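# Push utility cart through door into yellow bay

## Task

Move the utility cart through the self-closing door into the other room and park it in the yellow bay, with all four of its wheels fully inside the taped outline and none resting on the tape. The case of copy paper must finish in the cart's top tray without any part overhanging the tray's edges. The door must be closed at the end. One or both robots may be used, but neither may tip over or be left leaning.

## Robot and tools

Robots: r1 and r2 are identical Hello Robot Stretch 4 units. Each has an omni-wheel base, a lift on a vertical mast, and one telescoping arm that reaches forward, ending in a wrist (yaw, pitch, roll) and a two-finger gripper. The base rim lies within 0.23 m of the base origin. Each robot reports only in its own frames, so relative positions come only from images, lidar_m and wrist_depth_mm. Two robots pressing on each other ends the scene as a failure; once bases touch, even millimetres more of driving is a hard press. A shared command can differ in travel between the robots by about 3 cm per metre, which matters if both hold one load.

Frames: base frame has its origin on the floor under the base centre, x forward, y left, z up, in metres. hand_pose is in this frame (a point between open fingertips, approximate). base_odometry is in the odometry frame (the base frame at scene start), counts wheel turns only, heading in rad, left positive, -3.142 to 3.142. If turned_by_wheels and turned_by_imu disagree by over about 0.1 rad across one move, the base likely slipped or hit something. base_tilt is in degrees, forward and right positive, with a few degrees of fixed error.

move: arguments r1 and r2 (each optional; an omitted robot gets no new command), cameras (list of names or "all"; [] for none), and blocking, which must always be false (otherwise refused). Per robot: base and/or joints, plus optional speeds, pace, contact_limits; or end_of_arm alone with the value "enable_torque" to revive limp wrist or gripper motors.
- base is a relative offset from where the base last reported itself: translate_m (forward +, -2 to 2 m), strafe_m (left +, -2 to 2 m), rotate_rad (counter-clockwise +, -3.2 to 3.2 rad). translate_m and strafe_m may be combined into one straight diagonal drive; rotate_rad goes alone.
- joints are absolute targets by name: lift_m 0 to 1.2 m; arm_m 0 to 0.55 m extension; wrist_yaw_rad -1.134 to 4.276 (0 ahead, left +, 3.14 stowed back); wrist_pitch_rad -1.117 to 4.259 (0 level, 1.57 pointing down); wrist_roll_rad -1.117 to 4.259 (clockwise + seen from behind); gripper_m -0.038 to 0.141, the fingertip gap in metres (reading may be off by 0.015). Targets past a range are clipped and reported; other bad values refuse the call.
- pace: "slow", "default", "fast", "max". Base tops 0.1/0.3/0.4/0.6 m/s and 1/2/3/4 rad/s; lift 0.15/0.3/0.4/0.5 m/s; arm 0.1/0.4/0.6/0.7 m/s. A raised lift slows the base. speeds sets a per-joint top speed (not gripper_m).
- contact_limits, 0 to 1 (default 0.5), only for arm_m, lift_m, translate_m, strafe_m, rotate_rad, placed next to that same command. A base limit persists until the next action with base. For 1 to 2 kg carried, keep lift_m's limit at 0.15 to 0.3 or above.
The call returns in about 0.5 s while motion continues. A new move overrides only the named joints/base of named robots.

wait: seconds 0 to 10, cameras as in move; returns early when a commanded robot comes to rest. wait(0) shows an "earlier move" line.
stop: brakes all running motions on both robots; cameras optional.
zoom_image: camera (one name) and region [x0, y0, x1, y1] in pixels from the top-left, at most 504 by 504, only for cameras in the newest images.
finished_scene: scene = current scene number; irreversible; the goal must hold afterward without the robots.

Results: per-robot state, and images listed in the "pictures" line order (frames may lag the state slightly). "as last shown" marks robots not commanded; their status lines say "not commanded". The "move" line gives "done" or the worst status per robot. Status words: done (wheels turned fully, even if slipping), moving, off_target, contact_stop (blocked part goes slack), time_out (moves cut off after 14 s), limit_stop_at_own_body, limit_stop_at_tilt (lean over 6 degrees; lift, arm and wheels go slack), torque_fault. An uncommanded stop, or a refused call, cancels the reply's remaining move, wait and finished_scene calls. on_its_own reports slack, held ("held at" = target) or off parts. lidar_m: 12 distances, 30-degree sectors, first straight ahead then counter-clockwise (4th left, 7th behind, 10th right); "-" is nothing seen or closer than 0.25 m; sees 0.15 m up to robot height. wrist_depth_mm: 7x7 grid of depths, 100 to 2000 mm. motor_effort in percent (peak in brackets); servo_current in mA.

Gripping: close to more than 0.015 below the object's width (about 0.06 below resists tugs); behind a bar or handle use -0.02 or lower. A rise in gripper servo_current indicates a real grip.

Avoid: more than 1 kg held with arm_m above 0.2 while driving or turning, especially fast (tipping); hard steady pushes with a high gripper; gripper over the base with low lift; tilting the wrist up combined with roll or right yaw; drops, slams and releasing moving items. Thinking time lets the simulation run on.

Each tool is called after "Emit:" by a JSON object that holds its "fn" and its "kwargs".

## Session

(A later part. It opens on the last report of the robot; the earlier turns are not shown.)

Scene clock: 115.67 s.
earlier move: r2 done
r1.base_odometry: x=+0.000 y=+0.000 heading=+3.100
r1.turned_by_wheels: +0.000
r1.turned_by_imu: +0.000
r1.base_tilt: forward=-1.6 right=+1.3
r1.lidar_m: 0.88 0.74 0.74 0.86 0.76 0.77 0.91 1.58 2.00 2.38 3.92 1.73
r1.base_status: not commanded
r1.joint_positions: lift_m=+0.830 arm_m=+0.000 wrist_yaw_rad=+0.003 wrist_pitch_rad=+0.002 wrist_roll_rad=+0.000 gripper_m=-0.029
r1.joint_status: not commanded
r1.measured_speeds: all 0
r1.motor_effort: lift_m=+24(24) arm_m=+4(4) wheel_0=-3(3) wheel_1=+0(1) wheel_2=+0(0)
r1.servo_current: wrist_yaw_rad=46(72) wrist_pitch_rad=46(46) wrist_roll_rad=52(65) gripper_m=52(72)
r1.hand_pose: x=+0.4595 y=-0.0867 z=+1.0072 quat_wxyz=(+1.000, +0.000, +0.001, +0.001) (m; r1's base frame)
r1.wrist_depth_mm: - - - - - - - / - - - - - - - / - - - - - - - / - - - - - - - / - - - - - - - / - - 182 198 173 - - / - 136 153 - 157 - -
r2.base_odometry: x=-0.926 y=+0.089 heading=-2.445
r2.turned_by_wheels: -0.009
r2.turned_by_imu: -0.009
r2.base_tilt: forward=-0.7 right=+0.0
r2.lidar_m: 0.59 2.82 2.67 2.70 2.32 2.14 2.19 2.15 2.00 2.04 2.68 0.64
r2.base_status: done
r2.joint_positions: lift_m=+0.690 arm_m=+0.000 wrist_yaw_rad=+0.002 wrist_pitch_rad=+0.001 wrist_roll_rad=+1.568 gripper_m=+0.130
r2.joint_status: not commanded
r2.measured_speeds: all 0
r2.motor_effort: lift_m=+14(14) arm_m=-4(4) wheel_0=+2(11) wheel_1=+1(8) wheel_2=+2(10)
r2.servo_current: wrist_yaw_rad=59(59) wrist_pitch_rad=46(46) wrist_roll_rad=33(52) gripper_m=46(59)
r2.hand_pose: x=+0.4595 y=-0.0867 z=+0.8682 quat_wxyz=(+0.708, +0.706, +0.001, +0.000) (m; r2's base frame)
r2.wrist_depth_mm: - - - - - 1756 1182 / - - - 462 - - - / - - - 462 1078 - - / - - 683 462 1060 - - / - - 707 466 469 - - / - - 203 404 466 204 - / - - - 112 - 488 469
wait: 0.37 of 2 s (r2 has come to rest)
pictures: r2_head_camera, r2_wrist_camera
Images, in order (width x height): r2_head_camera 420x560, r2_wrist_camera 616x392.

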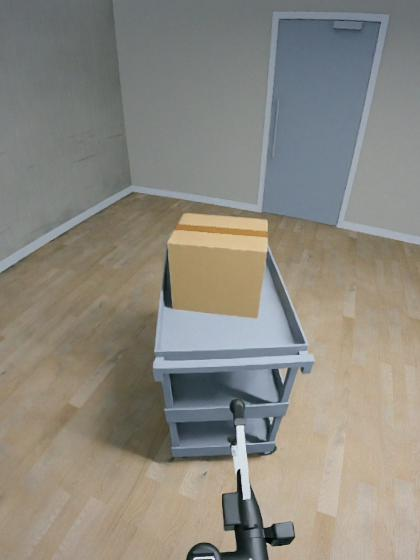

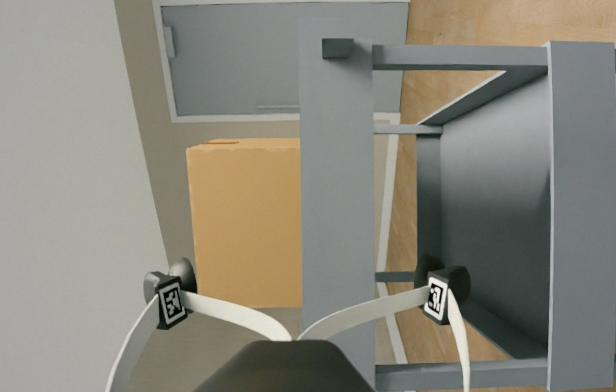

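Emit:
{"fn": "move", "kwargs": {"blocking": false, "r2": {"base":{"translate_m":0.15},"joints":{"lift_m":0.667},"pace":"slow"}, "cameras": []}}

Emit:
{"fn": "wait", "kwargs": {"seconds": 4, "cameras": ["r2_head_camera","r2_wrist_camera"]}}

Scene clock: 130.43 s.
move: r2 moving
r1: as last shown
r1.base_tilt: forward=-1.6 right=+1.2
r1.lidar_m: 0.92 0.74 0.74 0.86 0.76 0.76 0.91 1.57 2.04 2.33 3.91 1.71
r1.servo_current: wrist_yaw_rad=59(59) wrist_pitch_rad=46(46) wrist_roll_rad=52(59) gripper_m=52(72)
r1.wrist_depth_mm: - - - - - - - / - - - - - - - / - - - - - - - / - - - - - - - / - - - - - - - / - - 182 199 173 - - / - 136 153 - 158 - -
r2.base_odometry: x=-0.936 y=+0.082 heading=-2.445
r2.turned_by_wheels: +0.000
r2.turned_by_imu: +0.001
r2.base_tilt: forward=-0.7 right=+0.0
r2.lidar_m: 0.57 2.87 2.68 2.72 2.31 2.18 2.18 2.16 1.99 2.04 2.69 0.62
r2.base_status: translate_m moving
r2.joint_positions: lift_m=+0.670 arm_m=+0.000 wrist_yaw_rad=+0.002 wrist_pitch_rad=+0.001 wrist_roll_rad=+1.568 gripper_m=+0.130
r2.joint_status: lift_m moving
r2.measured_speeds: translate_m=+0.048 strafe_m=+0.000 rotate_rad=-0.001 lift_m=-0.038 arm_m=+0.000 wrist_yaw_rad=+0.000 wrist_pitch_rad=+0.000 wrist_roll_rad=+0.000
r2.motor_effort: lift_m=+14(15) arm_m=-4(4) wheel_0=+4(8) wheel_1=+7(7) wheel_2=-9(10)
r2.servo_current: wrist_yaw_rad=59(59) wrist_pitch_rad=33(46) wrist_roll_rad=65(65) gripper_m=52(59)
r2.hand_pose: x=+0.4595 y=-0.0867 z=+0.8483 quat_wxyz=(+0.708, +0.706, +0.001, +0.000) (m; r2's base frame)
r2.wrist_depth_mm: - - - - - 1756 1182 / - - - 452 - - 449 / - - 831 452 - - 449 / - - 668 455 - - 449 / - - 691 455 - - 455 / - - 218 455 455 - 455 / - - - 112 - 1756 -
pictures: none
No camera images: "cameras" was empty.

Scene clock: 132.73 s.
earlier move: r2 done
r1.base_odometry: x=+0.000 y=+0.000 heading=+3.100
r1.turned_by_wheels: +0.000
r1.turned_by_imu: +0.000
r1.base_tilt: forward=-1.6 right=+1.3
r1.lidar_m: 0.90 0.77 0.73 0.88 0.77 0.75 0.91 1.58 2.03 2.33 3.92 1.71
r1.base_status: not commanded
r1.joint_positions: lift_m=+0.830 arm_m=+0.000 wrist_yaw_rad=+0.003 wrist_pitch_rad=+0.002 wrist_roll_rad=+0.000 gripper_m=-0.029
r1.joint_status: not commanded
r1.measured_speeds: all 0
r1.motor_effort: lift_m=+24(24) arm_m=+4(4) wheel_0=-3(4) wheel_1=+0(1) wheel_2=+0(0)
r1.servo_current: wrist_yaw_rad=46(65) wrist_pitch_rad=33(52) wrist_roll_rad=46(65) gripper_m=65(72)
r1.hand_pose: x=+0.4595 y=-0.0867 z=+1.0072 quat_wxyz=(+1.000, +0.000, +0.001, +0.001) (m; r1's base frame)
r1.wrist_depth_mm: - - - - - - - / - - - - - - - / - - - - - - - / - - - - - - - / - - - - - - - / - - 182 198 173 - - / - 136 153 - 158 - -
r2.base_odometry: x=-1.041 y=-0.007 heading=-2.445
r2.turned_by_wheels: +0.000
r2.turned_by_imu: +0.000
r2.base_tilt: forward=-0.7 right=+0.0
r2.lidar_m: 0.43 2.79 2.62 2.65 2.43 2.29 2.34 2.23 2.06 2.11 2.74 0.46
r2.base_status: done
r2.joint_positions: lift_m=+0.667 arm_m=+0.000 wrist_yaw_rad=+0.002 wrist_pitch_rad=+0.001 wrist_roll_rad=+1.568 gripper_m=+0.130
r2.joint_status: all done
r2.measured_speeds: all 0
r2.motor_effort: lift_m=+14(15) arm_m=-4(4) wheel_0=+3(9) wheel_1=+4(7) wheel_2=-4(10)
r2.servo_current: wrist_yaw_rad=52(65) wrist_pitch_rad=39(52) wrist_roll_rad=59(65) gripper_m=46(59)
r2.hand_pose: x=+0.4595 y=-0.0867 z=+0.8452 quat_wxyz=(+0.708, +0.706, +0.001, +0.000) (m; r2's base frame)
r2.wrist_depth_mm: - - - 309 334 1576 - / - - - 312 - - - / - - 517 310 - - - / - - 530 312 - - - / - - 544 312 314 - - / - - 220 253 220 - - / - - - 112 - 1921 530
wait: 2.30 of 4 s (r2 has come to rest)
pictures: r2_head_camera, r2_wrist_camera
Images, in order (width x height): r2_head_camera 420x560, r2_wrist_camera 616x392.

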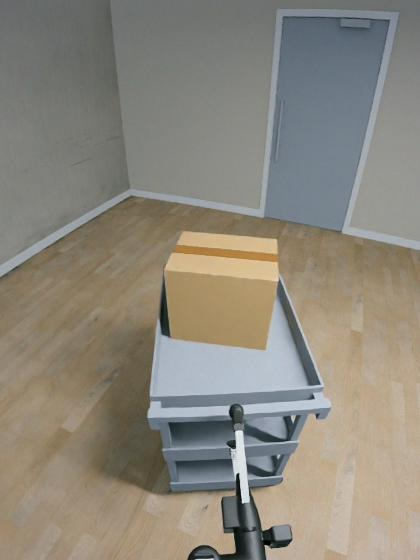

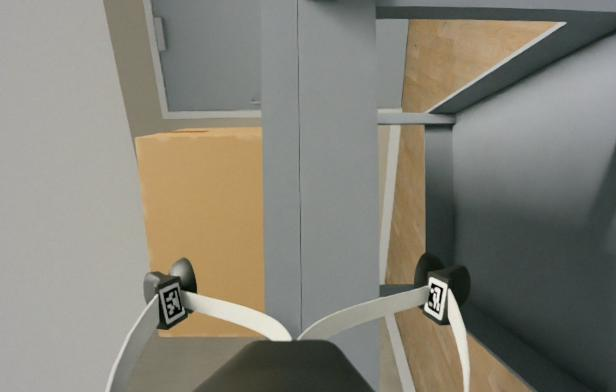

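Emit:
{"fn": "move", "kwargs": {"blocking": false, "r2": {"joints":{"lift_m":0.645}}, "cameras": []}}

Emit:
{"fn": "wait", "kwargs": {"seconds": 2, "cameras": []}}

Emit:
{"fn": "move", "kwargs": {"blocking": false, "r2": {"base":{"translate_m":0.1},"contact_limits":{"translate_m":0.2},"pace":"slow"}, "cameras": []}}

Emit:
{"fn": "wait", "kwargs": {"seconds": 4, "cameras": ["r2_head_camera","r2_wrist_camera"]}}

Scene clock: 141.20 s.
move: r2 moving
r1: as last shown
r1.lidar_m: 0.88 0.75 0.73 0.88 0.77 0.76 0.90 1.57 2.03 2.37 3.93 1.71
r1.motor_effort: lift_m=+24(24) arm_m=+4(4) wheel_0=-3(3) wheel_1=+0(1) wheel_2=+0(0)
r1.servo_current: wrist_yaw_rad=59(59) wrist_pitch_rad=46(46) wrist_roll_rad=52(72) gripper_m=59(65)
r1.wrist_depth_mm: - - - - - - - / - - - - - - - / - - - - - - - / - - - - - - - / - - - - - - - / - - 182 199 173 - - / - 136 153 - 158 - -
r2.base_odometry: x=-1.041 y=-0.007 heading=-2.445
r2.turned_by_wheels: +0.000
r2.turned_by_imu: +0.000
r2.base_tilt: forward=-0.7 right=+0.1
r2.lidar_m: 0.42 2.84 2.60 2.66 2.48 2.30 2.37 2.22 2.05 2.10 2.74 0.49
r2.base_status: not commanded
r2.joint_positions: lift_m=+0.646 arm_m=+0.000 wrist_yaw_rad=+0.002 wrist_pitch_rad=+0.001 wrist_roll_rad=+1.568 gripper_m=+0.130
r2.joint_status: lift_m moving
r2.measured_speeds: translate_m=+0.000 strafe_m=+0.000 rotate_rad=+0.000 lift_m=-0.016 arm_m=+0.000 wrist_yaw_rad=+0.000 wrist_pitch_rad=+0.000 wrist_roll_rad=+0.000
r2.motor_effort: lift_m=+13(17) arm_m=-4(4) wheel_0=+4(4) wheel_1=+4(4) wheel_2=-5(5)
r2.servo_current: wrist_yaw_rad=52(59) wrist_pitch_rad=39(46) wrist_roll_rad=39(59) gripper_m=52(52)
r2.hand_pose: x=+0.4595 y=-0.0867 z=+0.8235 quat_wxyz=(+0.708, +0.706, +0.001, +0.000) (m; r2's base frame)
r2.wrist_depth_mm: - - - 310 - 1708 - / - - - 310 - - - / - - 512 310 - - - / - 530 517 314 - - - / - - 253 312 - - - / - - 219 314 196 181 - / - - - 112 - 1921 -
pictures: none
No camera images: "cameras" was empty.

Scene clock: 141.53 s.
earlier move: r2 done
r1.base_odometry: x=+0.000 y=+0.000 heading=+3.100
r1.turned_by_wheels: +0.000
r1.turned_by_imu: +0.000
r1.base_tilt: forward=-1.6 right=+1.3
r1.lidar_m: 0.89 0.76 0.76 0.88 0.76 0.77 0.91 1.58 2.02 2.35 3.93 1.74
r1.base_status: not commanded
r1.joint_positions: lift_m=+0.830 arm_m=+0.000 wrist_yaw_rad=+0.003 wrist_pitch_rad=+0.002 wrist_roll_rad=+0.000 gripper_m=-0.029
r1.joint_status: not commanded
r1.measured_speeds: all 0
r1.motor_effort: lift_m=+24(24) arm_m=+4(4) wheel_0=-3(4) wheel_1=+0(1) wheel_2=+0(0)
r1.servo_current: wrist_yaw_rad=39(65) wrist_pitch_rad=39(46) wrist_roll_rad=46(72) gripper_m=59(65)
r1.hand_pose: x=+0.4595 y=-0.0867 z=+1.0072 quat_wxyz=(+1.000, +0.000, +0.001, +0.001) (m; r1's base frame)
r1.wrist_depth_mm: - - - - - - - / - - - - - - - / - - - - - - - / - - - - - - - / - - - - - - - / - - 182 199 173 - - / - 136 153 - 158 - -
r2.base_odometry: x=-1.041 y=-0.007 heading=-2.445
r2.turned_by_wheels: +0.000
r2.turned_by_imu: +0.000
r2.base_tilt: forward=-0.7 right=+0.0
r2.lidar_m: 0.45 2.81 2.59 2.67 2.47 2.27 2.33 2.17 2.06 2.13 2.76 0.51
r2.base_status: not commanded
r2.joint_positions: lift_m=+0.645 arm_m=+0.000 wrist_yaw_rad=+0.002 wrist_pitch_rad=+0.001 wrist_roll_rad=+1.568 gripper_m=+0.130
r2.joint_status: all done
r2.measured_speeds: all 0
r2.motor_effort: lift_m=+14(17) arm_m=-4(4) wheel_0=+4(4) wheel_1=+4(4) wheel_2=-5(5)
r2.servo_current: wrist_yaw_rad=46(59) wrist_pitch_rad=39(46) wrist_roll_rad=39(59) gripper_m=46(59)
r2.hand_pose: x=+0.4595 y=-0.0867 z=+0.8232 quat_wxyz=(+0.708, +0.706, +0.001, +0.000) (m; r2's base frame)
r2.wrist_depth_mm: - - - 309 - 1708 - / - - - 309 - - - / - - 508 312 - - - / - 535 517 314 - - - / - - 253 314 - - - / - - 219 314 196 182 - / - - - 112 - 1863 -
wait: 0.33 of 2 s (r2 has come to rest)
pictures: none
No camera images: "cameras" was empty.

Scene clock: 142.03 s.
move: r2 moving
r1: as last shown
r1.lidar_m: 0.88 0.75 0.74 0.89 0.74 0.77 0.89 1.59 2.03 2.32 3.92 1.73
r1.motor_effort: lift_m=+24(24) arm_m=+3(4) wheel_0=-3(3) wheel_1=+0(0) wheel_2=+0(0)
r1.servo_current: wrist_yaw_rad=39(72) wrist_pitch_rad=39(46) wrist_roll_rad=46(65) gripper_m=65(65)
r1.wrist_depth_mm: - - - - - - - / - - - - - - - / - - - - - - - / - - - - - - - / - - - - - - - / - - 182 198 173 - - / - 136 153 - 157 - -
r2.base_odometry: x=-1.051 y=-0.015 heading=-2.445
r2.turned_by_wheels: +0.000
r2.turned_by_imu: +0.000
r2.base_tilt: forward=-0.7 right=+0.1
r2.lidar_m: 0.45 2.81 2.59 2.64 2.47 2.29 2.34 2.20 2.05 2.11 2.77 0.46
r2.base_status: translate_m moving
r2.joint_positions: lift_m=+0.645 arm_m=+0.000 wrist_yaw_rad=+0.002 wrist_pitch_rad=+0.001 wrist_roll_rad=+1.568 gripper_m=+0.130
r2.joint_status: not commanded
r2.measured_speeds: translate_m=+0.049 strafe_m=+0.000 rotate_rad=+0.003 lift_m=+0.000 arm_m=+0.000 wrist_yaw_rad=+0.000 wrist_pitch_rad=+0.000 wrist_roll_rad=+0.000
r2.motor_effort: lift_m=+14(14) arm_m=-4(4) wheel_0=+4(9) wheel_1=+6(6) wheel_2=-9(10)
r2.servo_current: wrist_yaw_rad=59(59) wrist_pitch_rad=39(46) wrist_roll_rad=46(46) gripper_m=52(59)
r2.contact_limits: translate_m 0.2
r2.hand_pose: x=+0.4595 y=-0.0867 z=+0.8232 quat_wxyz=(+0.708, +0.706, +0.001, +0.000) (m; r2's base frame)
r2.wrist_depth_mm: - - - 297 - 1708 - / - - - 297 - - - / - - 496 300 - - - / - 521 512 300 - - - / - 539 242 301 - - - / - - 219 301 195 182 - / - - - 112 - 1863 -
pictures: none
No camera images: "cameras" was empty.

Scene clock: 143.80 s.
earlier move: r2 done
r1.base_odometry: x=+0.000 y=+0.000 heading=+3.100
r1.turned_by_wheels: +0.000
r1.turned_by_imu: +0.000
r1.base_tilt: forward=-1.6 right=+1.3
r1.lidar_m: 0.90 0.75 0.75 0.87 0.77 0.77 0.89 1.57 2.05 2.34 3.89 1.77
r1.base_status: not commanded
r1.joint_positions: lift_m=+0.830 arm_m=+0.000 wrist_yaw_rad=+0.003 wrist_pitch_rad=+0.002 wrist_roll_rad=+0.000 gripper_m=-0.029
r1.joint_status: not commanded
r1.measured_speeds: all 0
r1.motor_effort: lift_m=+24(24) arm_m=+4(4) wheel_0=-3(3) wheel_1=+0(1) wheel_2=+0(0)
r1.servo_current: wrist_yaw_rad=52(72) wrist_pitch_rad=39(52) wrist_roll_rad=65(65) gripper_m=65(72)
r1.hand_pose: x=+0.4595 y=-0.0867 z=+1.0072 quat_wxyz=(+1.000, +0.000, +0.001, +0.001) (m; r1's base frame)
r1.wrist_depth_mm: - - - - - - - / - - - - - - - / - - - - - - - / - - - - - - - / - - - - - - - / - - 182 199 173 - - / - 136 153 - 158 - -
r2.base_odometry: x=-1.117 y=-0.070 heading=-2.445
r2.turned_by_wheels: +0.000
r2.turned_by_imu: +0.000
r2.base_tilt: forward=-0.7 right=+0.0
r2.lidar_m: 0.35 0.40 2.56 2.62 2.56 2.35 2.43 2.26 2.11 2.14 2.78 0.43
r2.base_status: done
r2.joint_positions: lift_m=+0.645 arm_m=+0.000 wrist_yaw_rad=-0.003 wrist_pitch_rad=+0.001 wrist_roll_rad=+1.568 gripper_m=+0.130
r2.joint_status: not commanded
r2.measured_speeds: all 0
r2.motor_effort: lift_m=+14(14) arm_m=+4(4) wheel_0=+6(10) wheel_1=+6(8) wheel_2=-12(13)
r2.servo_current: wrist_yaw_rad=33(59) wrist_pitch_rad=39(46) wrist_roll_rad=46(59) gripper_m=52(59)
r2.contact_limits: translate_m 0.2
r2.hand_pose: x=+0.4590 y=-0.0882 z=+0.8233 quat_wxyz=(+0.708, +0.706, -0.001, -0.001) (m; r2's base frame)
r2.wrist_depth_mm: - - 166 225 - 1808 - / - - 165 224 - - - / - 439 165 224 224 - - / - 445 164 224 - - - / - 459 164 224 223 - - / - 469 164 224 223 182 - / - - 484 112 - 1921 -
wait: 1.77 of 4 s (r2 has come to rest)
pictures: r2_head_camera, r2_wrist_camera
Images, in order (width x height): r2_head_camera 420x560, r2_wrist_camera 616x392.

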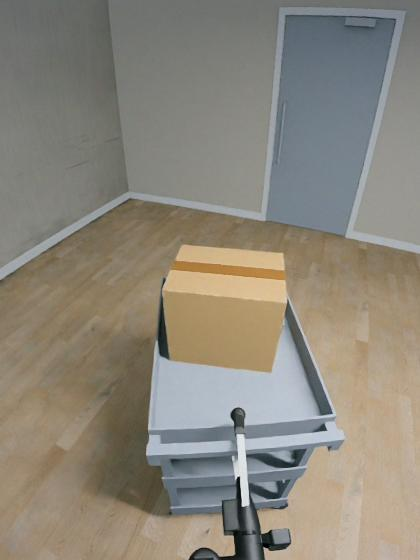

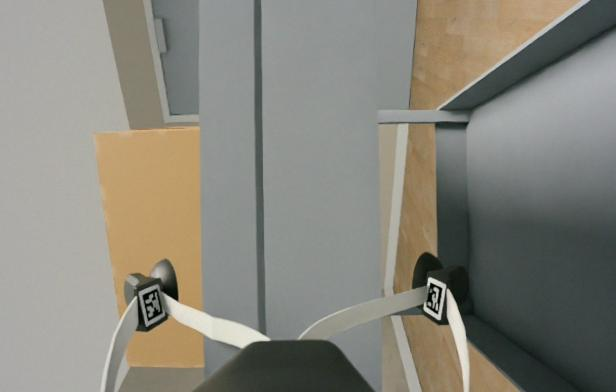

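Emit:
{"fn": "move", "kwargs": {"blocking": false, "r2": {"joints":{"lift_m":0.677}}, "cameras": []}}

Emit:
{"fn": "wait", "kwargs": {"seconds": 2, "cameras": ["r2_wrist_camera"]}}

Emit:
{"fn": "move", "kwargs": {"blocking": false, "r2": {"joints":{"gripper_m":-0.03}}, "cameras": []}}

Emit:
{"fn": "wait", "kwargs": {"seconds": 2, "cameras": ["r2_wrist_camera","r2_head_camera"]}}

Scene clock: 153.77 s.
move: r2 moving
r1: as last shown
r1.lidar_m: 0.89 0.75 0.76 0.88 0.76 0.75 0.91 1.57 2.02 2.34 3.91 1.76
r1.motor_effort: lift_m=+24(24) arm_m=+4(4) wheel_0=-3(3) wheel_1=+0(0) wheel_2=+0(0)
r1.servo_current: wrist_yaw_rad=52(72) wrist_pitch_rad=52(52) wrist_roll_rad=52(65) gripper_m=59(65)
r1.wrist_depth_mm: - - - - - - - / - - - - - - - / - - - - - - - / - - - - - - - / - - - - - - - / - - 182 198 173 - - / - 136 153 - 158 - -
r2.base_odometry: x=-1.118 y=-0.071 heading=-2.445
r2.turned_by_wheels: +0.000
r2.turned_by_imu: +0.001
r2.base_tilt: forward=-0.6 right=+0.1
r2.lidar_m: 0.35 0.39 2.57 2.62 2.55 2.39 2.43 2.23 2.10 2.15 2.82 0.40
r2.base_status: not commanded
r2.joint_positions: lift_m=+0.673 arm_m=+0.000 wrist_yaw_rad=-0.003 wrist_pitch_rad=+0.001 wrist_roll_rad=+1.568 gripper_m=+0.130
r2.joint_status: lift_m moving
r2.measured_speeds: translate_m=+0.000 strafe_m=+0.000 rotate_rad=+0.000 lift_m=+0.050 arm_m=+0.000 wrist_yaw_rad=+0.000 wrist_pitch_rad=+0.000 wrist_roll_rad=+0.000
r2.motor_effort: lift_m=+20(23) arm_m=+4(4) wheel_0=+5(6) wheel_1=+5(7) wheel_2=-8(11)
r2.servo_current: wrist_yaw_rad=46(59) wrist_pitch_rad=33(46) wrist_roll_rad=59(59) gripper_m=52(52)
r2.contact_limits: translate_m 0.2
r2.hand_pose: x=+0.4590 y=-0.0882 z=+0.8513 quat_wxyz=(+0.708, +0.706, -0.001, -0.001) (m; r2's base frame)
r2.wrist_depth_mm: - - - 224 222 1708 - / - - - 222 223 - - / - 430 424 162 222 - - / - 439 436 222 222 - - / - 455 445 162 222 - - / - - 198 161 222 - - / - - 484 112 - 1756 539
pictures: none
No camera images: "cameras" was empty.

Scene clock: 154.20 s.
earlier move: r2 done
r1.base_odometry: x=+0.000 y=+0.000 heading=+3.100
r1.turned_by_wheels: +0.000
r1.turned_by_imu: +0.000
r1.base_tilt: forward=-1.6 right=+1.3
r1.lidar_m: 0.90 0.74 0.72 0.88 0.79 0.74 0.87 1.59 2.04 2.36 3.92 1.75
r1.base_status: not commanded
r1.joint_positions: lift_m=+0.830 arm_m=+0.000 wrist_yaw_rad=+0.003 wrist_pitch_rad=+0.002 wrist_roll_rad=+0.000 gripper_m=-0.029
r1.joint_status: not commanded
r1.measured_speeds: all 0
r1.motor_effort: lift_m=+24(24) arm_m=+3(4) wheel_0=-3(3) wheel_1=+0(1) wheel_2=+0(0)
r1.servo_current: wrist_yaw_rad=59(72) wrist_pitch_rad=46(52) wrist_roll_rad=39(65) gripper_m=65(65)
r1.hand_pose: x=+0.4595 y=-0.0867 z=+1.0072 quat_wxyz=(+1.000, +0.000, +0.001, +0.001) (m; r1's base frame)
r1.wrist_depth_mm: - - - - - - - / - - - - - - - / - - - - - - - / - - - - - - - / - - - - - - - / - - 182 199 173 - - / - 136 153 - 158 - -
r2.base_odometry: x=-1.118 y=-0.071 heading=-2.445
r2.turned_by_wheels: +0.000
r2.turned_by_imu: +0.000
r2.base_tilt: forward=-0.6 right=+0.1
r2.lidar_m: 0.37 0.39 2.57 2.63 2.55 2.37 2.44 2.25 2.10 2.16 2.80 0.40
r2.base_status: not commanded
r2.joint_positions: lift_m=+0.677 arm_m=+0.000 wrist_yaw_rad=-0.003 wrist_pitch_rad=+0.001 wrist_roll_rad=+1.568 gripper_m=+0.130
r2.joint_status: all done
r2.measured_speeds: all 0
r2.motor_effort: lift_m=+21(23) arm_m=+4(4) wheel_0=+5(6) wheel_1=+5(7) wheel_2=-7(11)
r2.servo_current: wrist_yaw_rad=46(59) wrist_pitch_rad=39(52) wrist_roll_rad=46(59) gripper_m=52(59)
r2.contact_limits: translate_m 0.2
r2.hand_pose: x=+0.4590 y=-0.0882 z=+0.8547 quat_wxyz=(+0.708, +0.706, -0.001, -0.001) (m; r2's base frame)
r2.wrist_depth_mm: - - - 162 221 1708 - / - - - 162 222 1921 - / - 427 424 162 221 - - / - 439 439 222 223 - - / - 455 449 161 221 - - / - - 462 161 222 - - / - - 480 112 221 1756 530
wait: 0.43 of 2 s (r2 has come to rest)
pictures: r2_wrist_camera
Images, in order (width x height): r2_wrist_camera 616x392.

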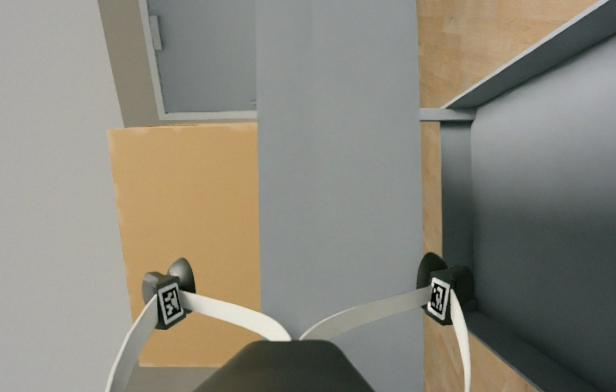

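Scene clock: 154.70 s.
move: r2 moving
r1: as last shown
r1.lidar_m: 0.89 0.75 0.73 0.88 0.77 0.77 0.90 1.58 2.04 2.35 3.92 1.72
r1.motor_effort: lift_m=+24(24) arm_m=+3(4) wheel_0=-2(3) wheel_1=+0(1) wheel_2=+0(0)
r1.servo_current: wrist_yaw_rad=52(65) wrist_pitch_rad=33(46) wrist_roll_rad=52(72) gripper_m=65(72)
r2.base_odometry: x=-1.118 y=-0.071 heading=-2.445
r2.turned_by_wheels: +0.000
r2.turned_by_imu: +0.000
r2.base_tilt: forward=-0.7 right=+0.1
r2.lidar_m: 0.36 0.42 2.55 2.62 2.54 2.39 2.41 2.25 2.11 2.14 2.78 0.41
r2.base_status: not commanded
r2.joint_positions: lift_m=+0.677 arm_m=+0.000 wrist_yaw_rad=-0.003 wrist_pitch_rad=+0.001 wrist_roll_rad=+1.568 gripper_m=+0.117
r2.joint_status: gripper_m moving
r2.measured_speeds: all 0
r2.motor_effort: lift_m=+21(21) arm_m=+4(4) wheel_0=+5(5) wheel_1=+5(5) wheel_2=-7(7)
r2.servo_current: wrist_yaw_rad=33(59) wrist_pitch_rad=33(46) wrist_roll_rad=52(52) gripper_m=156(156)
r2.contact_limits: translate_m 0.2
r2.hand_pose: x=+0.4590 y=-0.0882 z=+0.8547 quat_wxyz=(+0.708, +0.706, -0.001, -0.001) (m; r2's base frame)
r2.wrist_depth_mm: - - - 162 222 1756 - / - - - 162 224 1983 - / - 427 430 162 224 - - / - 436 436 222 223 - - / - 452 445 162 223 - - / - 477 200 161 222 - - / - - 480 112 - 1808 535
pictures: none
No camera images: "cameras" was empty.

Scene clock: 156.70 s.
earlier move: r2 moving
r1.base_odometry: x=+0.000 y=+0.000 heading=+3.100
r1.turned_by_wheels: +0.000
r1.turned_by_imu: +0.000
r1.base_tilt: forward=-1.6 right=+1.3
r1.lidar_m: 0.89 0.75 0.74 0.89 0.78 0.75 0.89 1.54 2.04 2.33 3.93 1.77
r1.base_status: not commanded
r1.joint_positions: lift_m=+0.830 arm_m=+0.000 wrist_yaw_rad=+0.003 wrist_pitch_rad=+0.002 wrist_roll_rad=+0.000 gripper_m=-0.029
r1.joint_status: not commanded
r1.measured_speeds: all 0
r1.motor_effort: lift_m=+24(24) arm_m=+4(4) wheel_0=-3(3) wheel_1=+0(1) wheel_2=+0(0)
r1.servo_current: wrist_yaw_rad=46(72) wrist_pitch_rad=46(52) wrist_roll_rad=65(72) gripper_m=65(72)
r1.hand_pose: x=+0.4595 y=-0.0867 z=+1.0072 quat_wxyz=(+1.000, +0.000, +0.001, +0.001) (m; r1's base frame)
r1.wrist_depth_mm: - - - - - - - / - - - - - - - / - - - - - - - / - - - - - - - / - - - - - - - / - - 182 199 173 - - / - 136 153 - 158 - -
r2.base_odometry: x=-1.118 y=-0.071 heading=-2.445
r2.turned_by_wheels: +0.000
r2.turned_by_imu: +0.000
r2.base_tilt: forward=-0.7 right=+0.1
r2.lidar_m: 0.37 0.41 2.57 2.64 2.53 2.38 2.42 2.26 2.07 2.17 2.82 0.43
r2.base_status: not commanded
r2.joint_positions: lift_m=+0.677 arm_m=+0.000 wrist_yaw_rad=-0.003 wrist_pitch_rad=+0.010 wrist_roll_rad=+1.568 gripper_m=-0.028
r2.joint_status: gripper_m moving
r2.measured_speeds: all 0
r2.motor_effort: lift_m=+20(22) arm_m=+4(4) wheel_0=+3(5) wheel_1=+2(5) wheel_2=-7(7)
r2.servo_current: wrist_yaw_rad=46(59) wrist_pitch_rad=59(65) wrist_roll_rad=46(59) gripper_m=176(462)
r2.contact_limits: translate_m 0.2
r2.hand_pose: x=+0.4590 y=-0.0884 z=+0.8521 quat_wxyz=(+0.708, +0.706, +0.003, -0.005) (m; r2's base frame)
r2.wrist_depth_mm: - - - 228 228 1708 - / - - - 227 229 1983 - / - 430 430 226 228 - - / - 436 436 227 228 - - / - 452 452 227 226 - - / - 469 181 166 178 160 - / - 480 477 112 - 1708 -
wait: 2.00 s; no rest
pictures: r2_head_camera, r2_wrist_camera
Images, in order (width x height): r2_head_camera 420x560, r2_wrist_camera 616x392.

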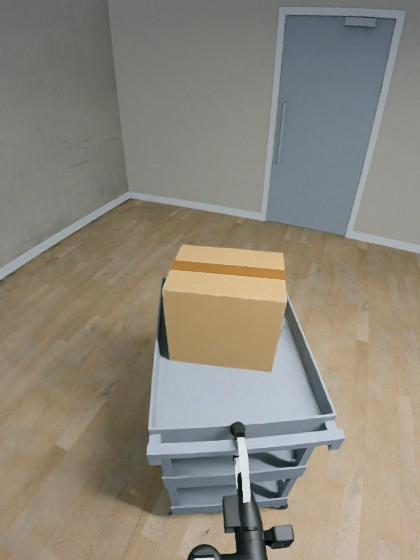

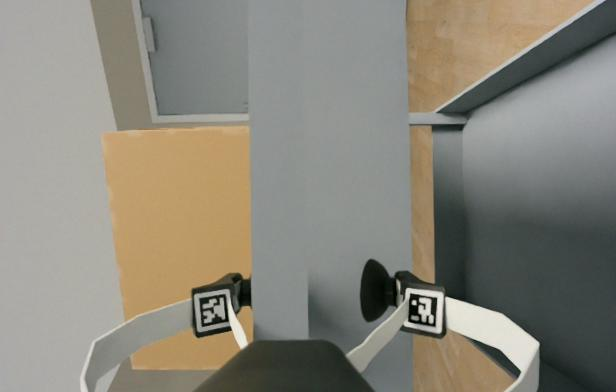

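Emit:
{"fn": "move", "kwargs": {"blocking": false, "r2": {"base":{"translate_m":-0.27,"strafe_m":0.09},"pace":"slow"}, "cameras": []}}

Emit:
{"fn": "wait", "kwargs": {"seconds": 5, "cameras": ["r2_head_camera","r2_wrist_camera"]}}

Scene clock: 187.63 s.
earlier move: r2 done
move: r2 moving
r1: as last shown
r1.lidar_m: 0.88 0.74 0.75 0.87 0.77 0.79 0.89 1.56 2.04 2.35 3.89 1.70
r1.motor_effort: lift_m=+24(24) arm_m=+4(4) wheel_0=-3(3) wheel_1=+0(0) wheel_2=+0(0)
r1.servo_current: wrist_yaw_rad=52(59) wrist_pitch_rad=46(52) wrist_roll_rad=59(72) gripper_m=59(65)
r1.wrist_depth_mm: - - - - - - - / - - - - - - - / - - - - - - - / - - - - - - - / - - - - - - - / - - 182 198 173 - - / - 136 153 - 158 - -
r2.base_odometry: x=-1.106 y=-0.066 heading=-2.445
r2.turned_by_wheels: +0.000
r2.turned_by_imu: +0.000
r2.base_tilt: forward=-0.6 right=+0.0
r2.lidar_m: 0.38 0.42 2.59 2.62 2.52 2.38 2.42 2.25 2.09 2.16 2.80 0.41
r2.base_status: translate_m moving; strafe_m moving
r2.joint_positions: lift_m=+0.677 arm_m=+0.000 wrist_yaw_rad=-0.004 wrist_pitch_rad=+0.000 wrist_roll_rad=+1.568 gripper_m=-0.029
r2.joint_status: all done
r2.measured_speeds: translate_m=-0.048 strafe_m=+0.016 rotate_rad=+0.000 lift_m=+0.000 arm_m=+0.000 wrist_yaw_rad=+0.005 wrist_pitch_rad=+0.000 wrist_roll_rad=+0.000
r2.motor_effort: lift_m=+17(20) arm_m=+4(4) wheel_0=-10(10) wheel_1=-4(5) wheel_2=+9(9)
r2.servo_current: wrist_yaw_rad=46(65) wrist_pitch_rad=39(65) wrist_roll_rad=59(59) gripper_m=111(189)
r2.hand_pose: x=+0.4589 y=-0.0885 z=+0.8554 quat_wxyz=(+0.708, +0.706, -0.002, -0.001) (m; r2's base frame)
r2.wrist_depth_mm: - - - 172 231 1863 1308 / - - - 171 229 1983 - / - - 436 171 229 - - / - - 452 171 230 - - / - - 466 171 229 - - / - - 184 170 181 - - / - - - 112 229 1808 539
pictures: none
No camera images: "cameras" was empty.

Scene clock: 191.20 s.
earlier move: r2 done
r1.base_odometry: x=+0.000 y=+0.000 heading=+3.100
r1.turned_by_wheels: +0.000
r1.turned_by_imu: +0.000
r1.base_tilt: forward=-1.6 right=+1.3
r1.lidar_m: 0.89 0.73 0.73 0.88 0.76 0.75 0.93 1.59 2.03 2.33 3.92 1.73
r1.base_status: not commanded
r1.joint_positions: lift_m=+0.830 arm_m=+0.000 wrist_yaw_rad=+0.003 wrist_pitch_rad=+0.002 wrist_roll_rad=+0.000 gripper_m=-0.029
r1.joint_status: not commanded
r1.measured_speeds: all 0
r1.motor_effort: lift_m=+24(24) arm_m=+3(4) wheel_0=-3(4) wheel_1=+0(1) wheel_2=+0(0)
r1.servo_current: wrist_yaw_rad=52(72) wrist_pitch_rad=39(52) wrist_roll_rad=39(72) gripper_m=65(72)
r1.hand_pose: x=+0.4595 y=-0.0867 z=+1.0072 quat_wxyz=(+1.000, +0.000, +0.001, +0.001) (m; r1's base frame)
r1.wrist_depth_mm: - - - - - - - / - - - - - - - / - - - - - - - / - - - - - - - / - - - - - - - / - - 182 198 173 - - / - 136 153 - 158 - -
r2.base_odometry: x=-0.853 y=+0.033 heading=-2.444
r2.turned_by_wheels: +0.001
r2.turned_by_imu: +0.003
r2.base_tilt: forward=-0.7 right=+0.1
r2.lidar_m: 0.36 0.39 2.61 2.67 2.25 2.08 2.14 2.22 2.06 2.11 2.75 0.42
r2.base_status: done
r2.joint_positions: lift_m=+0.677 arm_m=+0.000 wrist_yaw_rad=+0.006 wrist_pitch_rad=+0.000 wrist_roll_rad=+1.568 gripper_m=-0.029
r2.joint_status: all done
r2.measured_speeds: all 0
r2.motor_effort: lift_m=+17(20) arm_m=-3(4) wheel_0=+0(12) wheel_1=-4(9) wheel_2=+10(16)
r2.servo_current: wrist_yaw_rad=52(65) wrist_pitch_rad=33(65) wrist_roll_rad=52(59) gripper_m=111(189)
r2.hand_pose: x=+0.4598 y=-0.0856 z=+0.8554 quat_wxyz=(+0.708, +0.706, +0.002, +0.002) (m; r2's base frame)
r2.wrist_depth_mm: - - - 161 218 1661 - / - - - 163 220 - - / - 442 430 166 224 - - / - - 449 167 226 - - / - - 469 169 229 - - / - - 183 171 182 699 - / - - - 112 234 1808 500
wait: 3.57 of 5 s (r2 has come to rest)
pictures: r2_head_camera, r2_wrist_camera
Images, in order (width x height): r2_head_camera 420x560, r2_wrist_camera 616x392.

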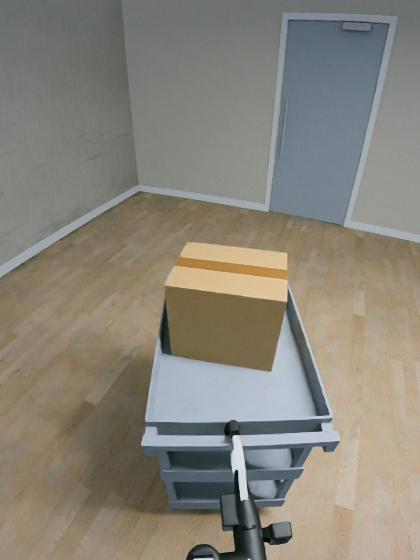

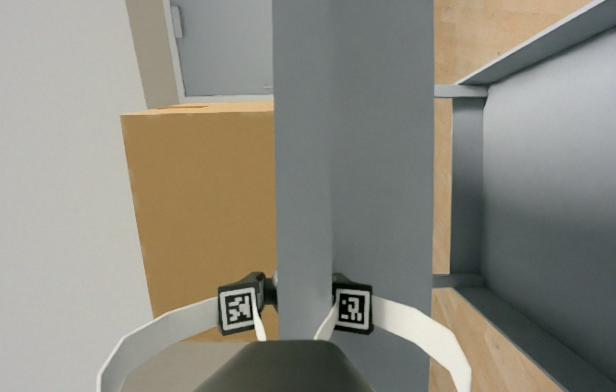

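Emit:
{"fn": "move", "kwargs": {"blocking": false, "r2": {"base":{"rotate_rad":-0.12},"pace":"slow"}, "cameras": []}}

Emit:
{"fn": "wait", "kwargs": {"seconds": 2, "cameras": []}}

Emit:
{"fn": "move", "kwargs": {"blocking": false, "r2": {"base":{"translate_m":-0.28,"strafe_m":0.14},"pace":"slow"}, "cameras": []}}

Emit:
{"fn": "wait", "kwargs": {"seconds": 5, "cameras": []}}

Emit:
{"fn": "move", "kwargs": {"blocking": false, "r2": {"base":{"rotate_rad":-0.14},"pace":"slow"}, "cameras": []}}

Emit:
{"fn": "wait", "kwargs": {"seconds": 2, "cameras": ["r2_head_camera","r2_wrist_camera"]}}

Scene clock: 199.97 s.
move: r2 moving
r1: as last shown
r1.lidar_m: 0.89 0.75 0.73 0.88 0.75 0.75 0.90 1.57 2.03 2.37 3.91 1.68
r1.motor_effort: lift_m=+24(24) arm_m=+4(4) wheel_0=-2(4) wheel_1=+0(1) wheel_2=+0(0)
r1.servo_current: wrist_yaw_rad=65(65) wrist_pitch_rad=39(46) wrist_roll_rad=52(59) gripper_m=59(65)
r2.base_odometry: x=-0.853 y=+0.033 heading=-2.545
r2.turned_by_wheels: -0.100
r2.turned_by_imu: -0.097
r2.base_tilt: forward=-0.7 right=+0.0
r2.lidar_m: 0.37 0.38 2.59 2.59 2.33 2.08 2.13 2.29 2.06 2.08 2.56 0.44
r2.base_status: rotate_rad moving
r2.joint_positions: lift_m=+0.677 arm_m=+0.000 wrist_yaw_rad=+0.013 wrist_pitch_rad=+0.000 wrist_roll_rad=+1.568 gripper_m=-0.029
r2.joint_status: not commanded
r2.measured_speeds: translate_m=+0.000 strafe_m=-0.002 rotate_rad=-0.213 lift_m=+0.000 arm_m=+0.000 wrist_yaw_rad=+0.000 wrist_pitch_rad=+0.000 wrist_roll_rad=+0.000
r2.motor_effort: lift_m=+17(17) arm_m=-4(4) wheel_0=+11(15) wheel_1=+5(8) wheel_2=+11(15)
r2.servo_current: wrist_yaw_rad=72(78) wrist_pitch_rad=46(46) wrist_roll_rad=52(59) gripper_m=117(117)
r2.hand_pose: x=+0.4604 y=-0.0837 z=+0.8554 quat_wxyz=(+0.708, +0.706, +0.004, +0.005) (m; r2's base frame)
r2.wrist_depth_mm: - - - 180 240 1808 1229 / - - - 179 238 1863 - / - - - 177 236 - - / - - 449 176 233 - - / - - 462 173 234 - - / - - 184 172 181 - - / - 484 488 112 229 1708 -
pictures: none
No camera images: "cameras" was empty.

Scene clock: 200.53 s.
earlier move: r2 done
r1.base_odometry: x=+0.000 y=+0.000 heading=+3.100
r1.turned_by_wheels: +0.000
r1.turned_by_imu: +0.000
r1.base_tilt: forward=-1.6 right=+1.3
r1.lidar_m: 0.89 0.75 0.75 0.88 0.78 0.78 0.90 1.56 2.03 2.37 3.92 1.71
r1.base_status: not commanded
r1.joint_positions: lift_m=+0.830 arm_m=+0.000 wrist_yaw_rad=+0.003 wrist_pitch_rad=+0.002 wrist_roll_rad=+0.000 gripper_m=-0.029
r1.joint_status: not commanded
r1.measured_speeds: all 0
r1.motor_effort: lift_m=+24(24) arm_m=+3(4) wheel_0=-3(4) wheel_1=+0(1) wheel_2=+0(0)
r1.servo_current: wrist_yaw_rad=39(65) wrist_pitch_rad=39(52) wrist_roll_rad=59(65) gripper_m=59(72)
r1.hand_pose: x=+0.4595 y=-0.0867 z=+1.0072 quat_wxyz=(+1.000, +0.000, +0.001, +0.001) (m; r1's base frame)
r1.wrist_depth_mm: - - - - - - - / - - - - - - - / - - - - - - - / - - - - - - - / - - - - - - - / - - 182 199 173 - - / - 136 153 - 157 - -
r2.base_odometry: x=-0.853 y=+0.033 heading=-2.564
r2.turned_by_wheels: -0.019
r2.turned_by_imu: -0.018
r2.base_tilt: forward=-0.7 right=+0.1
r2.lidar_m: 0.35 0.34 2.59 2.60 2.36 2.10 2.10 2.36 2.07 2.09 2.55 0.44
r2.base_status: done
r2.joint_positions: lift_m=+0.677 arm_m=+0.000 wrist_yaw_rad=+0.003 wrist_pitch_rad=+0.000 wrist_roll_rad=+1.568 gripper_m=-0.029
r2.joint_status: not commanded
r2.measured_speeds: all 0
r2.motor_effort: lift_m=+17(17) arm_m=-4(4) wheel_0=+5(15) wheel_1=+4(8) wheel_2=+2(15)
r2.servo_current: wrist_yaw_rad=39(78) wrist_pitch_rad=46(52) wrist_roll_rad=46(59) gripper_m=104(117)
r2.hand_pose: x=+0.4596 y=-0.0866 z=+0.8554 quat_wxyz=(+0.708, +0.706, +0.001, +0.001) (m; r2's base frame)
r2.wrist_depth_mm: - - - 192 254 1863 1255 / - - - 188 248 1863 - / - - - 183 242 - - / - - 449 179 237 - - / - - 455 174 234 - - / - - 184 172 182 - - / - 477 469 112 224 - -
wait: 0.57 of 2 s (r2 has come to rest)
pictures: none
No camera images: "cameras" was empty.

Scene clock: 201.03 s.
move: r2 moving
r1: as last shown
r1.lidar_m: 0.91 0.74 0.74 0.87 0.77 0.77 0.89 1.55 2.02 2.32 3.90 1.74
r1.motor_effort: lift_m=+24(24) arm_m=+3(4) wheel_0=-2(3) wheel_1=+0(0) wheel_2=+0(0)
r1.servo_current: wrist_yaw_rad=52(65) wrist_pitch_rad=46(46) wrist_roll_rad=46(59) gripper_m=65(65)
r1.wrist_depth_mm: - - - - - - - / - - - - - - - / - - - - - - - / - - - - - - - / - - - - - - - / - - 182 198 173 - - / - 136 153 - 158 - -
r2.base_odometry: x=-0.839 y=+0.035 heading=-2.564
r2.turned_by_wheels: +0.000
r2.turned_by_imu: +0.000
r2.base_tilt: forward=-0.7 right=+0.1
r2.lidar_m: 0.35 0.38 2.58 2.59 2.35 2.08 2.12 2.35 2.06 2.10 2.52 0.44
r2.base_status: translate_m moving; strafe_m moving
r2.joint_positions: lift_m=+0.677 arm_m=+0.000 wrist_yaw_rad=+0.003 wrist_pitch_rad=+0.000 wrist_roll_rad=+1.568 gripper_m=-0.029
r2.joint_status: not commanded
r2.measured_speeds: translate_m=-0.050 strafe_m=+0.024 rotate_rad=-0.004 lift_m=+0.000 arm_m=+0.000 wrist_yaw_rad=+0.000 wrist_pitch_rad=+0.000 wrist_roll_rad=+0.000
r2.motor_effort: lift_m=+17(17) arm_m=-4(4) wheel_0=-6(10) wheel_1=-7(7) wheel_2=+15(16)
r2.servo_current: wrist_yaw_rad=46(59) wrist_pitch_rad=39(46) wrist_roll_rad=46(59) gripper_m=111(111)
r2.hand_pose: x=+0.4596 y=-0.0866 z=+0.8554 quat_wxyz=(+0.708, +0.706, +0.001, +0.001) (m; r2's base frame)
r2.wrist_depth_mm: - - - 193 255 1863 1255 / - - - 188 250 1921 - / - - - 184 245 - - / - - 452 180 240 - - / - - 459 176 235 - - / - - 182 173 181 - - / - 473 469 112 224 - -
pictures: none
No camera images: "cameras" was empty.

Scene clock: 204.83 s.
earlier move: r2 done
r1.base_odometry: x=+0.000 y=+0.000 heading=+3.100
r1.turned_by_wheels: +0.000
r1.turned_by_imu: +0.000
r1.base_tilt: forward=-1.6 right=+1.3
r1.lidar_m: 0.89 0.75 0.75 0.89 0.76 0.77 0.90 1.59 2.04 2.31 3.91 1.72
r1.base_status: not commanded
r1.joint_positions: lift_m=+0.830 arm_m=+0.000 wrist_yaw_rad=+0.003 wrist_pitch_rad=+0.002 wrist_roll_rad=+0.000 gripper_m=-0.029
r1.joint_status: not commanded
r1.measured_speeds: all 0
r1.motor_effort: lift_m=+24(24) arm_m=+3(4) wheel_0=-3(4) wheel_1=+0(1) wheel_2=+0(0)
r1.servo_current: wrist_yaw_rad=46(72) wrist_pitch_rad=39(52) wrist_roll_rad=46(72) gripper_m=52(72)
r1.hand_pose: x=+0.4595 y=-0.0867 z=+1.0072 quat_wxyz=(+1.000, +0.000, +0.001, +0.001) (m; r1's base frame)
r1.wrist_depth_mm: - - - - - - - / - - - - - - - / - - - - - - - / - - - - - - - / - - - - - - - / - - 182 198 173 - - / - 136 153 - 157 - -
r2.base_odometry: x=-0.542 y=+0.069 heading=-2.564
r2.turned_by_wheels: -0.001
r2.turned_by_imu: -0.002
r2.base_tilt: forward=-0.7 right=+0.0
r2.lidar_m: 0.37 0.41 2.53 2.58 2.03 1.78 1.81 2.18 2.10 2.11 2.58 0.43
r2.base_status: done
r2.joint_positions: lift_m=+0.677 arm_m=+0.000 wrist_yaw_rad=-0.005 wrist_pitch_rad=+0.000 wrist_roll_rad=+1.568 gripper_m=-0.029
r2.joint_status: not commanded
r2.measured_speeds: all 0
r2.motor_effort: lift_m=+17(17) arm_m=-4(4) wheel_0=-10(16) wheel_1=-5(9) wheel_2=+3(16)
r2.servo_current: wrist_yaw_rad=39(65) wrist_pitch_rad=39(46) wrist_roll_rad=52(59) gripper_m=98(111)
r2.hand_pose: x=+0.4589 y=-0.0888 z=+0.8554 quat_wxyz=(+0.708, +0.706, -0.002, -0.002) (m; r2's base frame)
r2.wrist_depth_mm: - - - 166 224 1708 - / - - - 167 225 - - / - - 433 168 228 - - / - - 449 168 228 - - / - - 462 168 229 - - / - - 183 170 182 - - / - - - 112 230 1756 517
wait: 3.80 of 5 s (r2 has come to rest)
pictures: none
No camera images: "cameras" was empty.

Scene clock: 205.33 s.
move: r2 moving
r1: as last shown
r1.lidar_m: 0.89 0.77 0.74 0.87 0.78 0.76 0.91 1.60 2.02 2.34 3.93 1.73
r1.motor_effort: lift_m=+24(24) arm_m=+4(4) wheel_0=-3(3) wheel_1=+0(1) wheel_2=+0(0)
r1.servo_current: wrist_yaw_rad=39(65) wrist_pitch_rad=46(46) wrist_roll_rad=39(59) gripper_m=65(65)
r2.base_odometry: x=-0.542 y=+0.069 heading=-2.671
r2.turned_by_wheels: -0.107
r2.turned_by_imu: -0.103
r2.base_tilt: forward=-0.7 right=+0.0
r2.lidar_m: 0.37 0.38 2.57 2.55 2.14 1.78 1.79 2.04 2.12 2.11 2.41 0.43
r2.base_status: rotate_rad moving
r2.joint_positions: lift_m=+0.677 arm_m=+0.000 wrist_yaw_rad=+0.013 wrist_pitch_rad=+0.000 wrist_roll_rad=+1.568 gripper_m=-0.029
r2.joint_status: not commanded
r2.measured_speeds: translate_m=+0.000 strafe_m=+0.001 rotate_rad=-0.267 lift_m=+0.000 arm_m=+0.000 wrist_yaw_rad=+0.018 wrist_pitch_rad=+0.000 wrist_roll_rad=+0.000
r2.motor_effort: lift_m=+17(17) arm_m=-4(4) wheel_0=+12(14) wheel_1=+6(8) wheel_2=+14(15)
r2.servo_current: wrist_yaw_rad=65(65) wrist_pitch_rad=39(39) wrist_roll_rad=46(59) gripper_m=98(111)
r2.hand_pose: x=+0.4604 y=-0.0836 z=+0.8554 quat_wxyz=(+0.708, +0.706, +0.004, +0.005) (m; r2's base frame)
r2.wrist_depth_mm: - - - 175 234 1863 1308 / - - - 175 233 1863 - / - - 436 174 233 - - / - 455 442 173 233 - - / - - 459 172 230 - - / - - 185 171 183 - - / - - 500 112 229 - -
pictures: none
No camera images: "cameras" was empty.

Scene clock: 205.97 s.
earlier move: r2 done
r1.base_odometry: x=+0.000 y=+0.000 heading=+3.100
r1.turned_by_wheels: +0.000
r1.turned_by_imu: +0.000
r1.base_tilt: forward=-1.6 right=+1.3
r1.lidar_m: 0.89 0.74 0.73 0.87 0.76 0.74 0.90 1.61 2.03 2.37 3.90 1.75
r1.base_status: not commanded
r1.joint_positions: lift_m=+0.830 arm_m=+0.000 wrist_yaw_rad=+0.003 wrist_pitch_rad=+0.002 wrist_roll_rad=+0.000 gripper_m=-0.029
r1.joint_status: not commanded
r1.measured_speeds: all 0
r1.motor_effort: lift_m=+24(24) arm_m=+4(4) wheel_0=-3(3) wheel_1=+0(1) wheel_2=+0(0)
r1.servo_current: wrist_yaw_rad=33(65) wrist_pitch_rad=39(46) wrist_roll_rad=65(65) gripper_m=52(65)
r1.hand_pose: x=+0.4595 y=-0.0867 z=+1.0072 quat_wxyz=(+1.000, +0.000, +0.001, +0.001) (m; r1's base frame)
r1.wrist_depth_mm: - - - - - - - / - - - - - - - / - - - - - - - / - - - - - - - / - - - - - - - / - - 182 198 173 - - / - 136 153 - 158 - -
r2.base_odometry: x=-0.542 y=+0.069 heading=-2.703
r2.turned_by_wheels: -0.032
r2.turned_by_imu: -0.031
r2.base_tilt: forward=-0.7 right=+0.1
r2.lidar_m: 0.36 0.36 2.55 2.55 2.19 1.80 1.78 2.02 2.14 2.09 2.37 0.42
r2.base_status: done
r2.joint_positions: lift_m=+0.677 arm_m=+0.000 wrist_yaw_rad=+0.003 wrist_pitch_rad=+0.000 wrist_roll_rad=+1.568 gripper_m=-0.029
r2.joint_status: not commanded
r2.measured_speeds: all 0
r2.motor_effort: lift_m=+17(17) arm_m=-4(4) wheel_0=+5(16) wheel_1=+6(8) wheel_2=+4(15)
r2.servo_current: wrist_yaw_rad=52(85) wrist_pitch_rad=46(46) wrist_roll_rad=52(59) gripper_m=104(111)
r2.hand_pose: x=+0.4596 y=-0.0865 z=+0.8554 quat_wxyz=(+0.708, +0.706, +0.001, +0.001) (m; r2's base frame)
r2.wrist_depth_mm: - - - 193 256 1808 1229 / - - - 189 250 1808 - / - - - 184 244 - - / - - 452 179 236 - - / - - 449 176 232 - - / - - 183 171 181 - - / - 469 466 112 223 - -
wait: 0.63 of 2 s (r2 has come to rest)
pictures: r2_head_camera, r2_wrist_camera
Images, in order (width x height): r2_head_camera 420x560, r2_wrist_camera 616x392.

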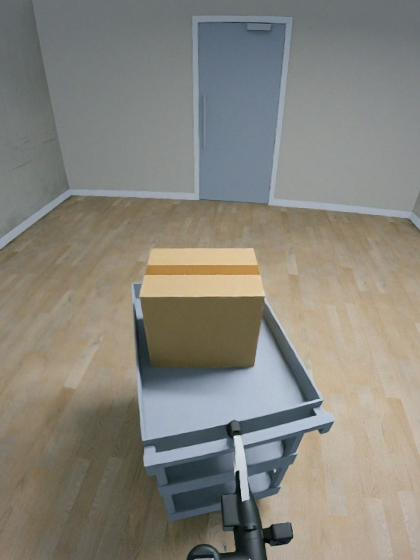

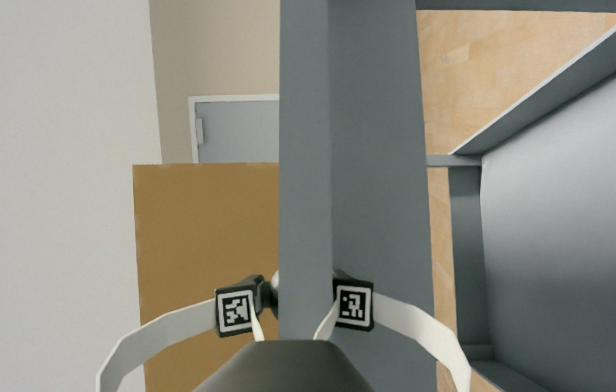

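Emit:
{"fn": "move", "kwargs": {"blocking": false, "r2": {"base":{"translate_m":-0.4,"strafe_m":0.14},"pace":"slow"}, "cameras": []}}

Emit:
{"fn": "wait", "kwargs": {"seconds": 7, "cameras": ["r2_head_camera","r2_head_right_camera","r2_wrist_camera"]}}

Scene clock: 212.57 s.
move: r2 moving
r1: as last shown
r1.lidar_m: 0.89 0.75 0.75 0.89 0.75 0.75 0.91 1.58 2.03 2.34 3.88 1.71
r1.servo_current: wrist_yaw_rad=52(65) wrist_pitch_rad=52(52) wrist_roll_rad=39(59) gripper_m=65(65)
r1.wrist_depth_mm: - - - - - - - / - - - - - - - / - - - - - - - / - - - - - - - / - - - - - - - / - - 182 199 173 - - / - 136 153 - 158 - -
r2.base_odometry: x=-0.529 y=+0.070 heading=-2.704
r2.turned_by_wheels: +0.000
r2.turned_by_imu: +0.000
r2.base_tilt: forward=-0.6 right=+0.1
r2.lidar_m: 0.36 0.34 2.56 2.53 2.14 1.78 1.78 2.02 2.14 2.08 2.37 0.43
r2.base_status: translate_m moving; strafe_m moving
r2.joint_positions: lift_m=+0.677 arm_m=+0.000 wrist_yaw_rad=+0.003 wrist_pitch_rad=+0.000 wrist_roll_rad=+1.568 gripper_m=-0.029
r2.joint_status: not commanded
r2.measured_speeds: translate_m=-0.049 strafe_m=+0.017 rotate_rad=-0.002 lift_m=+0.000 arm_m=+0.000 wrist_yaw_rad=-0.003 wrist_pitch_rad=+0.000 wrist_roll_rad=+0.000
r2.motor_effort: lift_m=+17(17) arm_m=-4(4) wheel_0=-12(12) wheel_1=-5(7) wheel_2=+13(15)
r2.servo_current: wrist_yaw_rad=39(59) wrist_pitch_rad=39(46) wrist_roll_rad=46(52) gripper_m=104(104)
r2.hand_pose: x=+0.4596 y=-0.0866 z=+0.8554 quat_wxyz=(+0.708, +0.706, +0.001, +0.001) (m; r2's base frame)
r2.wrist_depth_mm: - - - 195 258 1756 1255 / - - - 189 251 1863 - / - - - 186 245 - - / - - 455 181 238 - - / - - 459 176 235 - - / - - 182 173 181 - - / - 469 462 112 224 - -
pictures: none
No camera images: "cameras" was empty.

Scene clock: 217.53 s.
earlier move: r2 done
r1.base_odometry: x=+0.000 y=+0.000 heading=+3.100
r1.turned_by_wheels: +0.000
r1.turned_by_imu: +0.000
r1.base_tilt: forward=-1.6 right=+1.3
r1.lidar_m: 0.87 0.73 0.74 0.85 0.75 0.76 0.89 1.57 2.02 2.36 3.92 1.76
r1.base_status: not commanded
r1.joint_positions: lift_m=+0.830 arm_m=+0.000 wrist_yaw_rad=+0.003 wrist_pitch_rad=+0.002 wrist_roll_rad=+0.000 gripper_m=-0.029
r1.joint_status: not commanded
r1.measured_speeds: all 0
r1.motor_effort: lift_m=+24(24) arm_m=+4(4) wheel_0=-3(3) wheel_1=+0(1) wheel_2=+0(0)
r1.servo_current: wrist_yaw_rad=39(72) wrist_pitch_rad=46(52) wrist_roll_rad=52(72) gripper_m=59(65)
r1.hand_pose: x=+0.4595 y=-0.0867 z=+1.0072 quat_wxyz=(+1.000, +0.000, +0.001, +0.001) (m; r1's base frame)
r1.wrist_depth_mm: - - - - - - - / - - - - - - - / - - - - - - - / - - - - - - - / - - - - - - - / - - 182 199 173 - - / - 136 153 - 158 - -
r2.base_odometry: x=-0.121 y=+0.111 heading=-2.704
r2.turned_by_wheels: -0.001
r2.turned_by_imu: -0.003
r2.base_tilt: forward=-0.7 right=+0.1
r2.lidar_m: 0.39 0.42 2.48 2.51 1.70 1.37 1.38 1.56 2.19 2.17 2.43 0.42
r2.base_status: done
r2.joint_positions: lift_m=+0.677 arm_m=+0.000 wrist_yaw_rad=-0.004 wrist_pitch_rad=+0.000 wrist_roll_rad=+1.568 gripper_m=-0.029
r2.joint_status: not commanded
r2.measured_speeds: all 0
r2.motor_effort: lift_m=+17(17) arm_m=-4(4) wheel_0=-8(16) wheel_1=-5(8) wheel_2=+1(15)
r2.servo_current: wrist_yaw_rad=52(59) wrist_pitch_rad=39(46) wrist_roll_rad=46(65) gripper_m=104(111)
r2.hand_pose: x=+0.4589 y=-0.0887 z=+0.8554 quat_wxyz=(+0.708, +0.706, -0.002, -0.001) (m; r2's base frame)
r2.wrist_depth_mm: - - - 157 213 1708 - / - - - 160 216 - - / - 439 427 162 220 - - / - - 449 165 222 - - / - - 473 167 227 - - / - - 183 170 181 732 - / - - - 112 234 1921 508
wait: 4.97 of 7 s (r2 has come to rest)
pictures: r2_head_camera, r2_head_right_camera, r2_wrist_camera
Images, in order (width x height): r2_head_camera 420x560, r2_head_right_camera 420x672, r2_wrist_camera 616x392.

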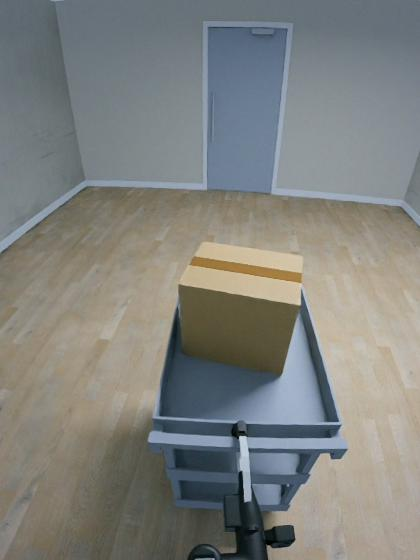

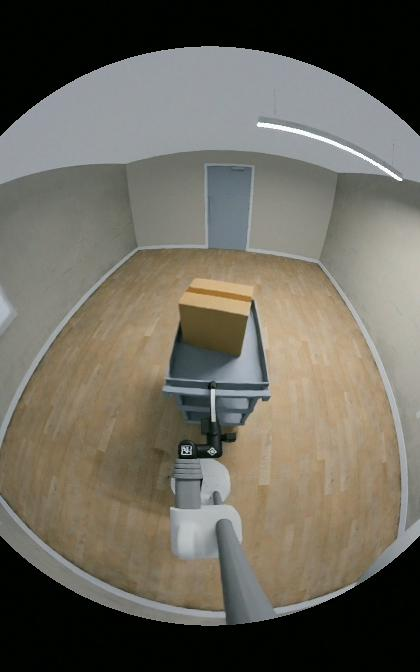

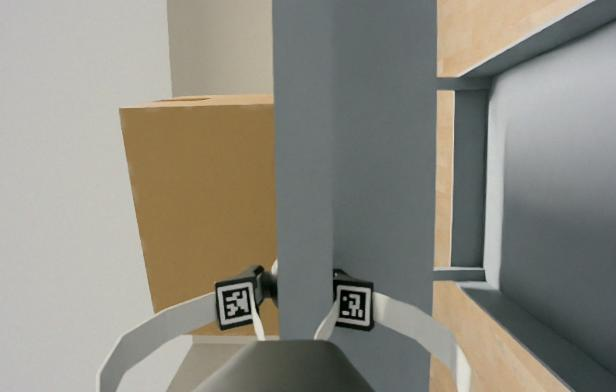

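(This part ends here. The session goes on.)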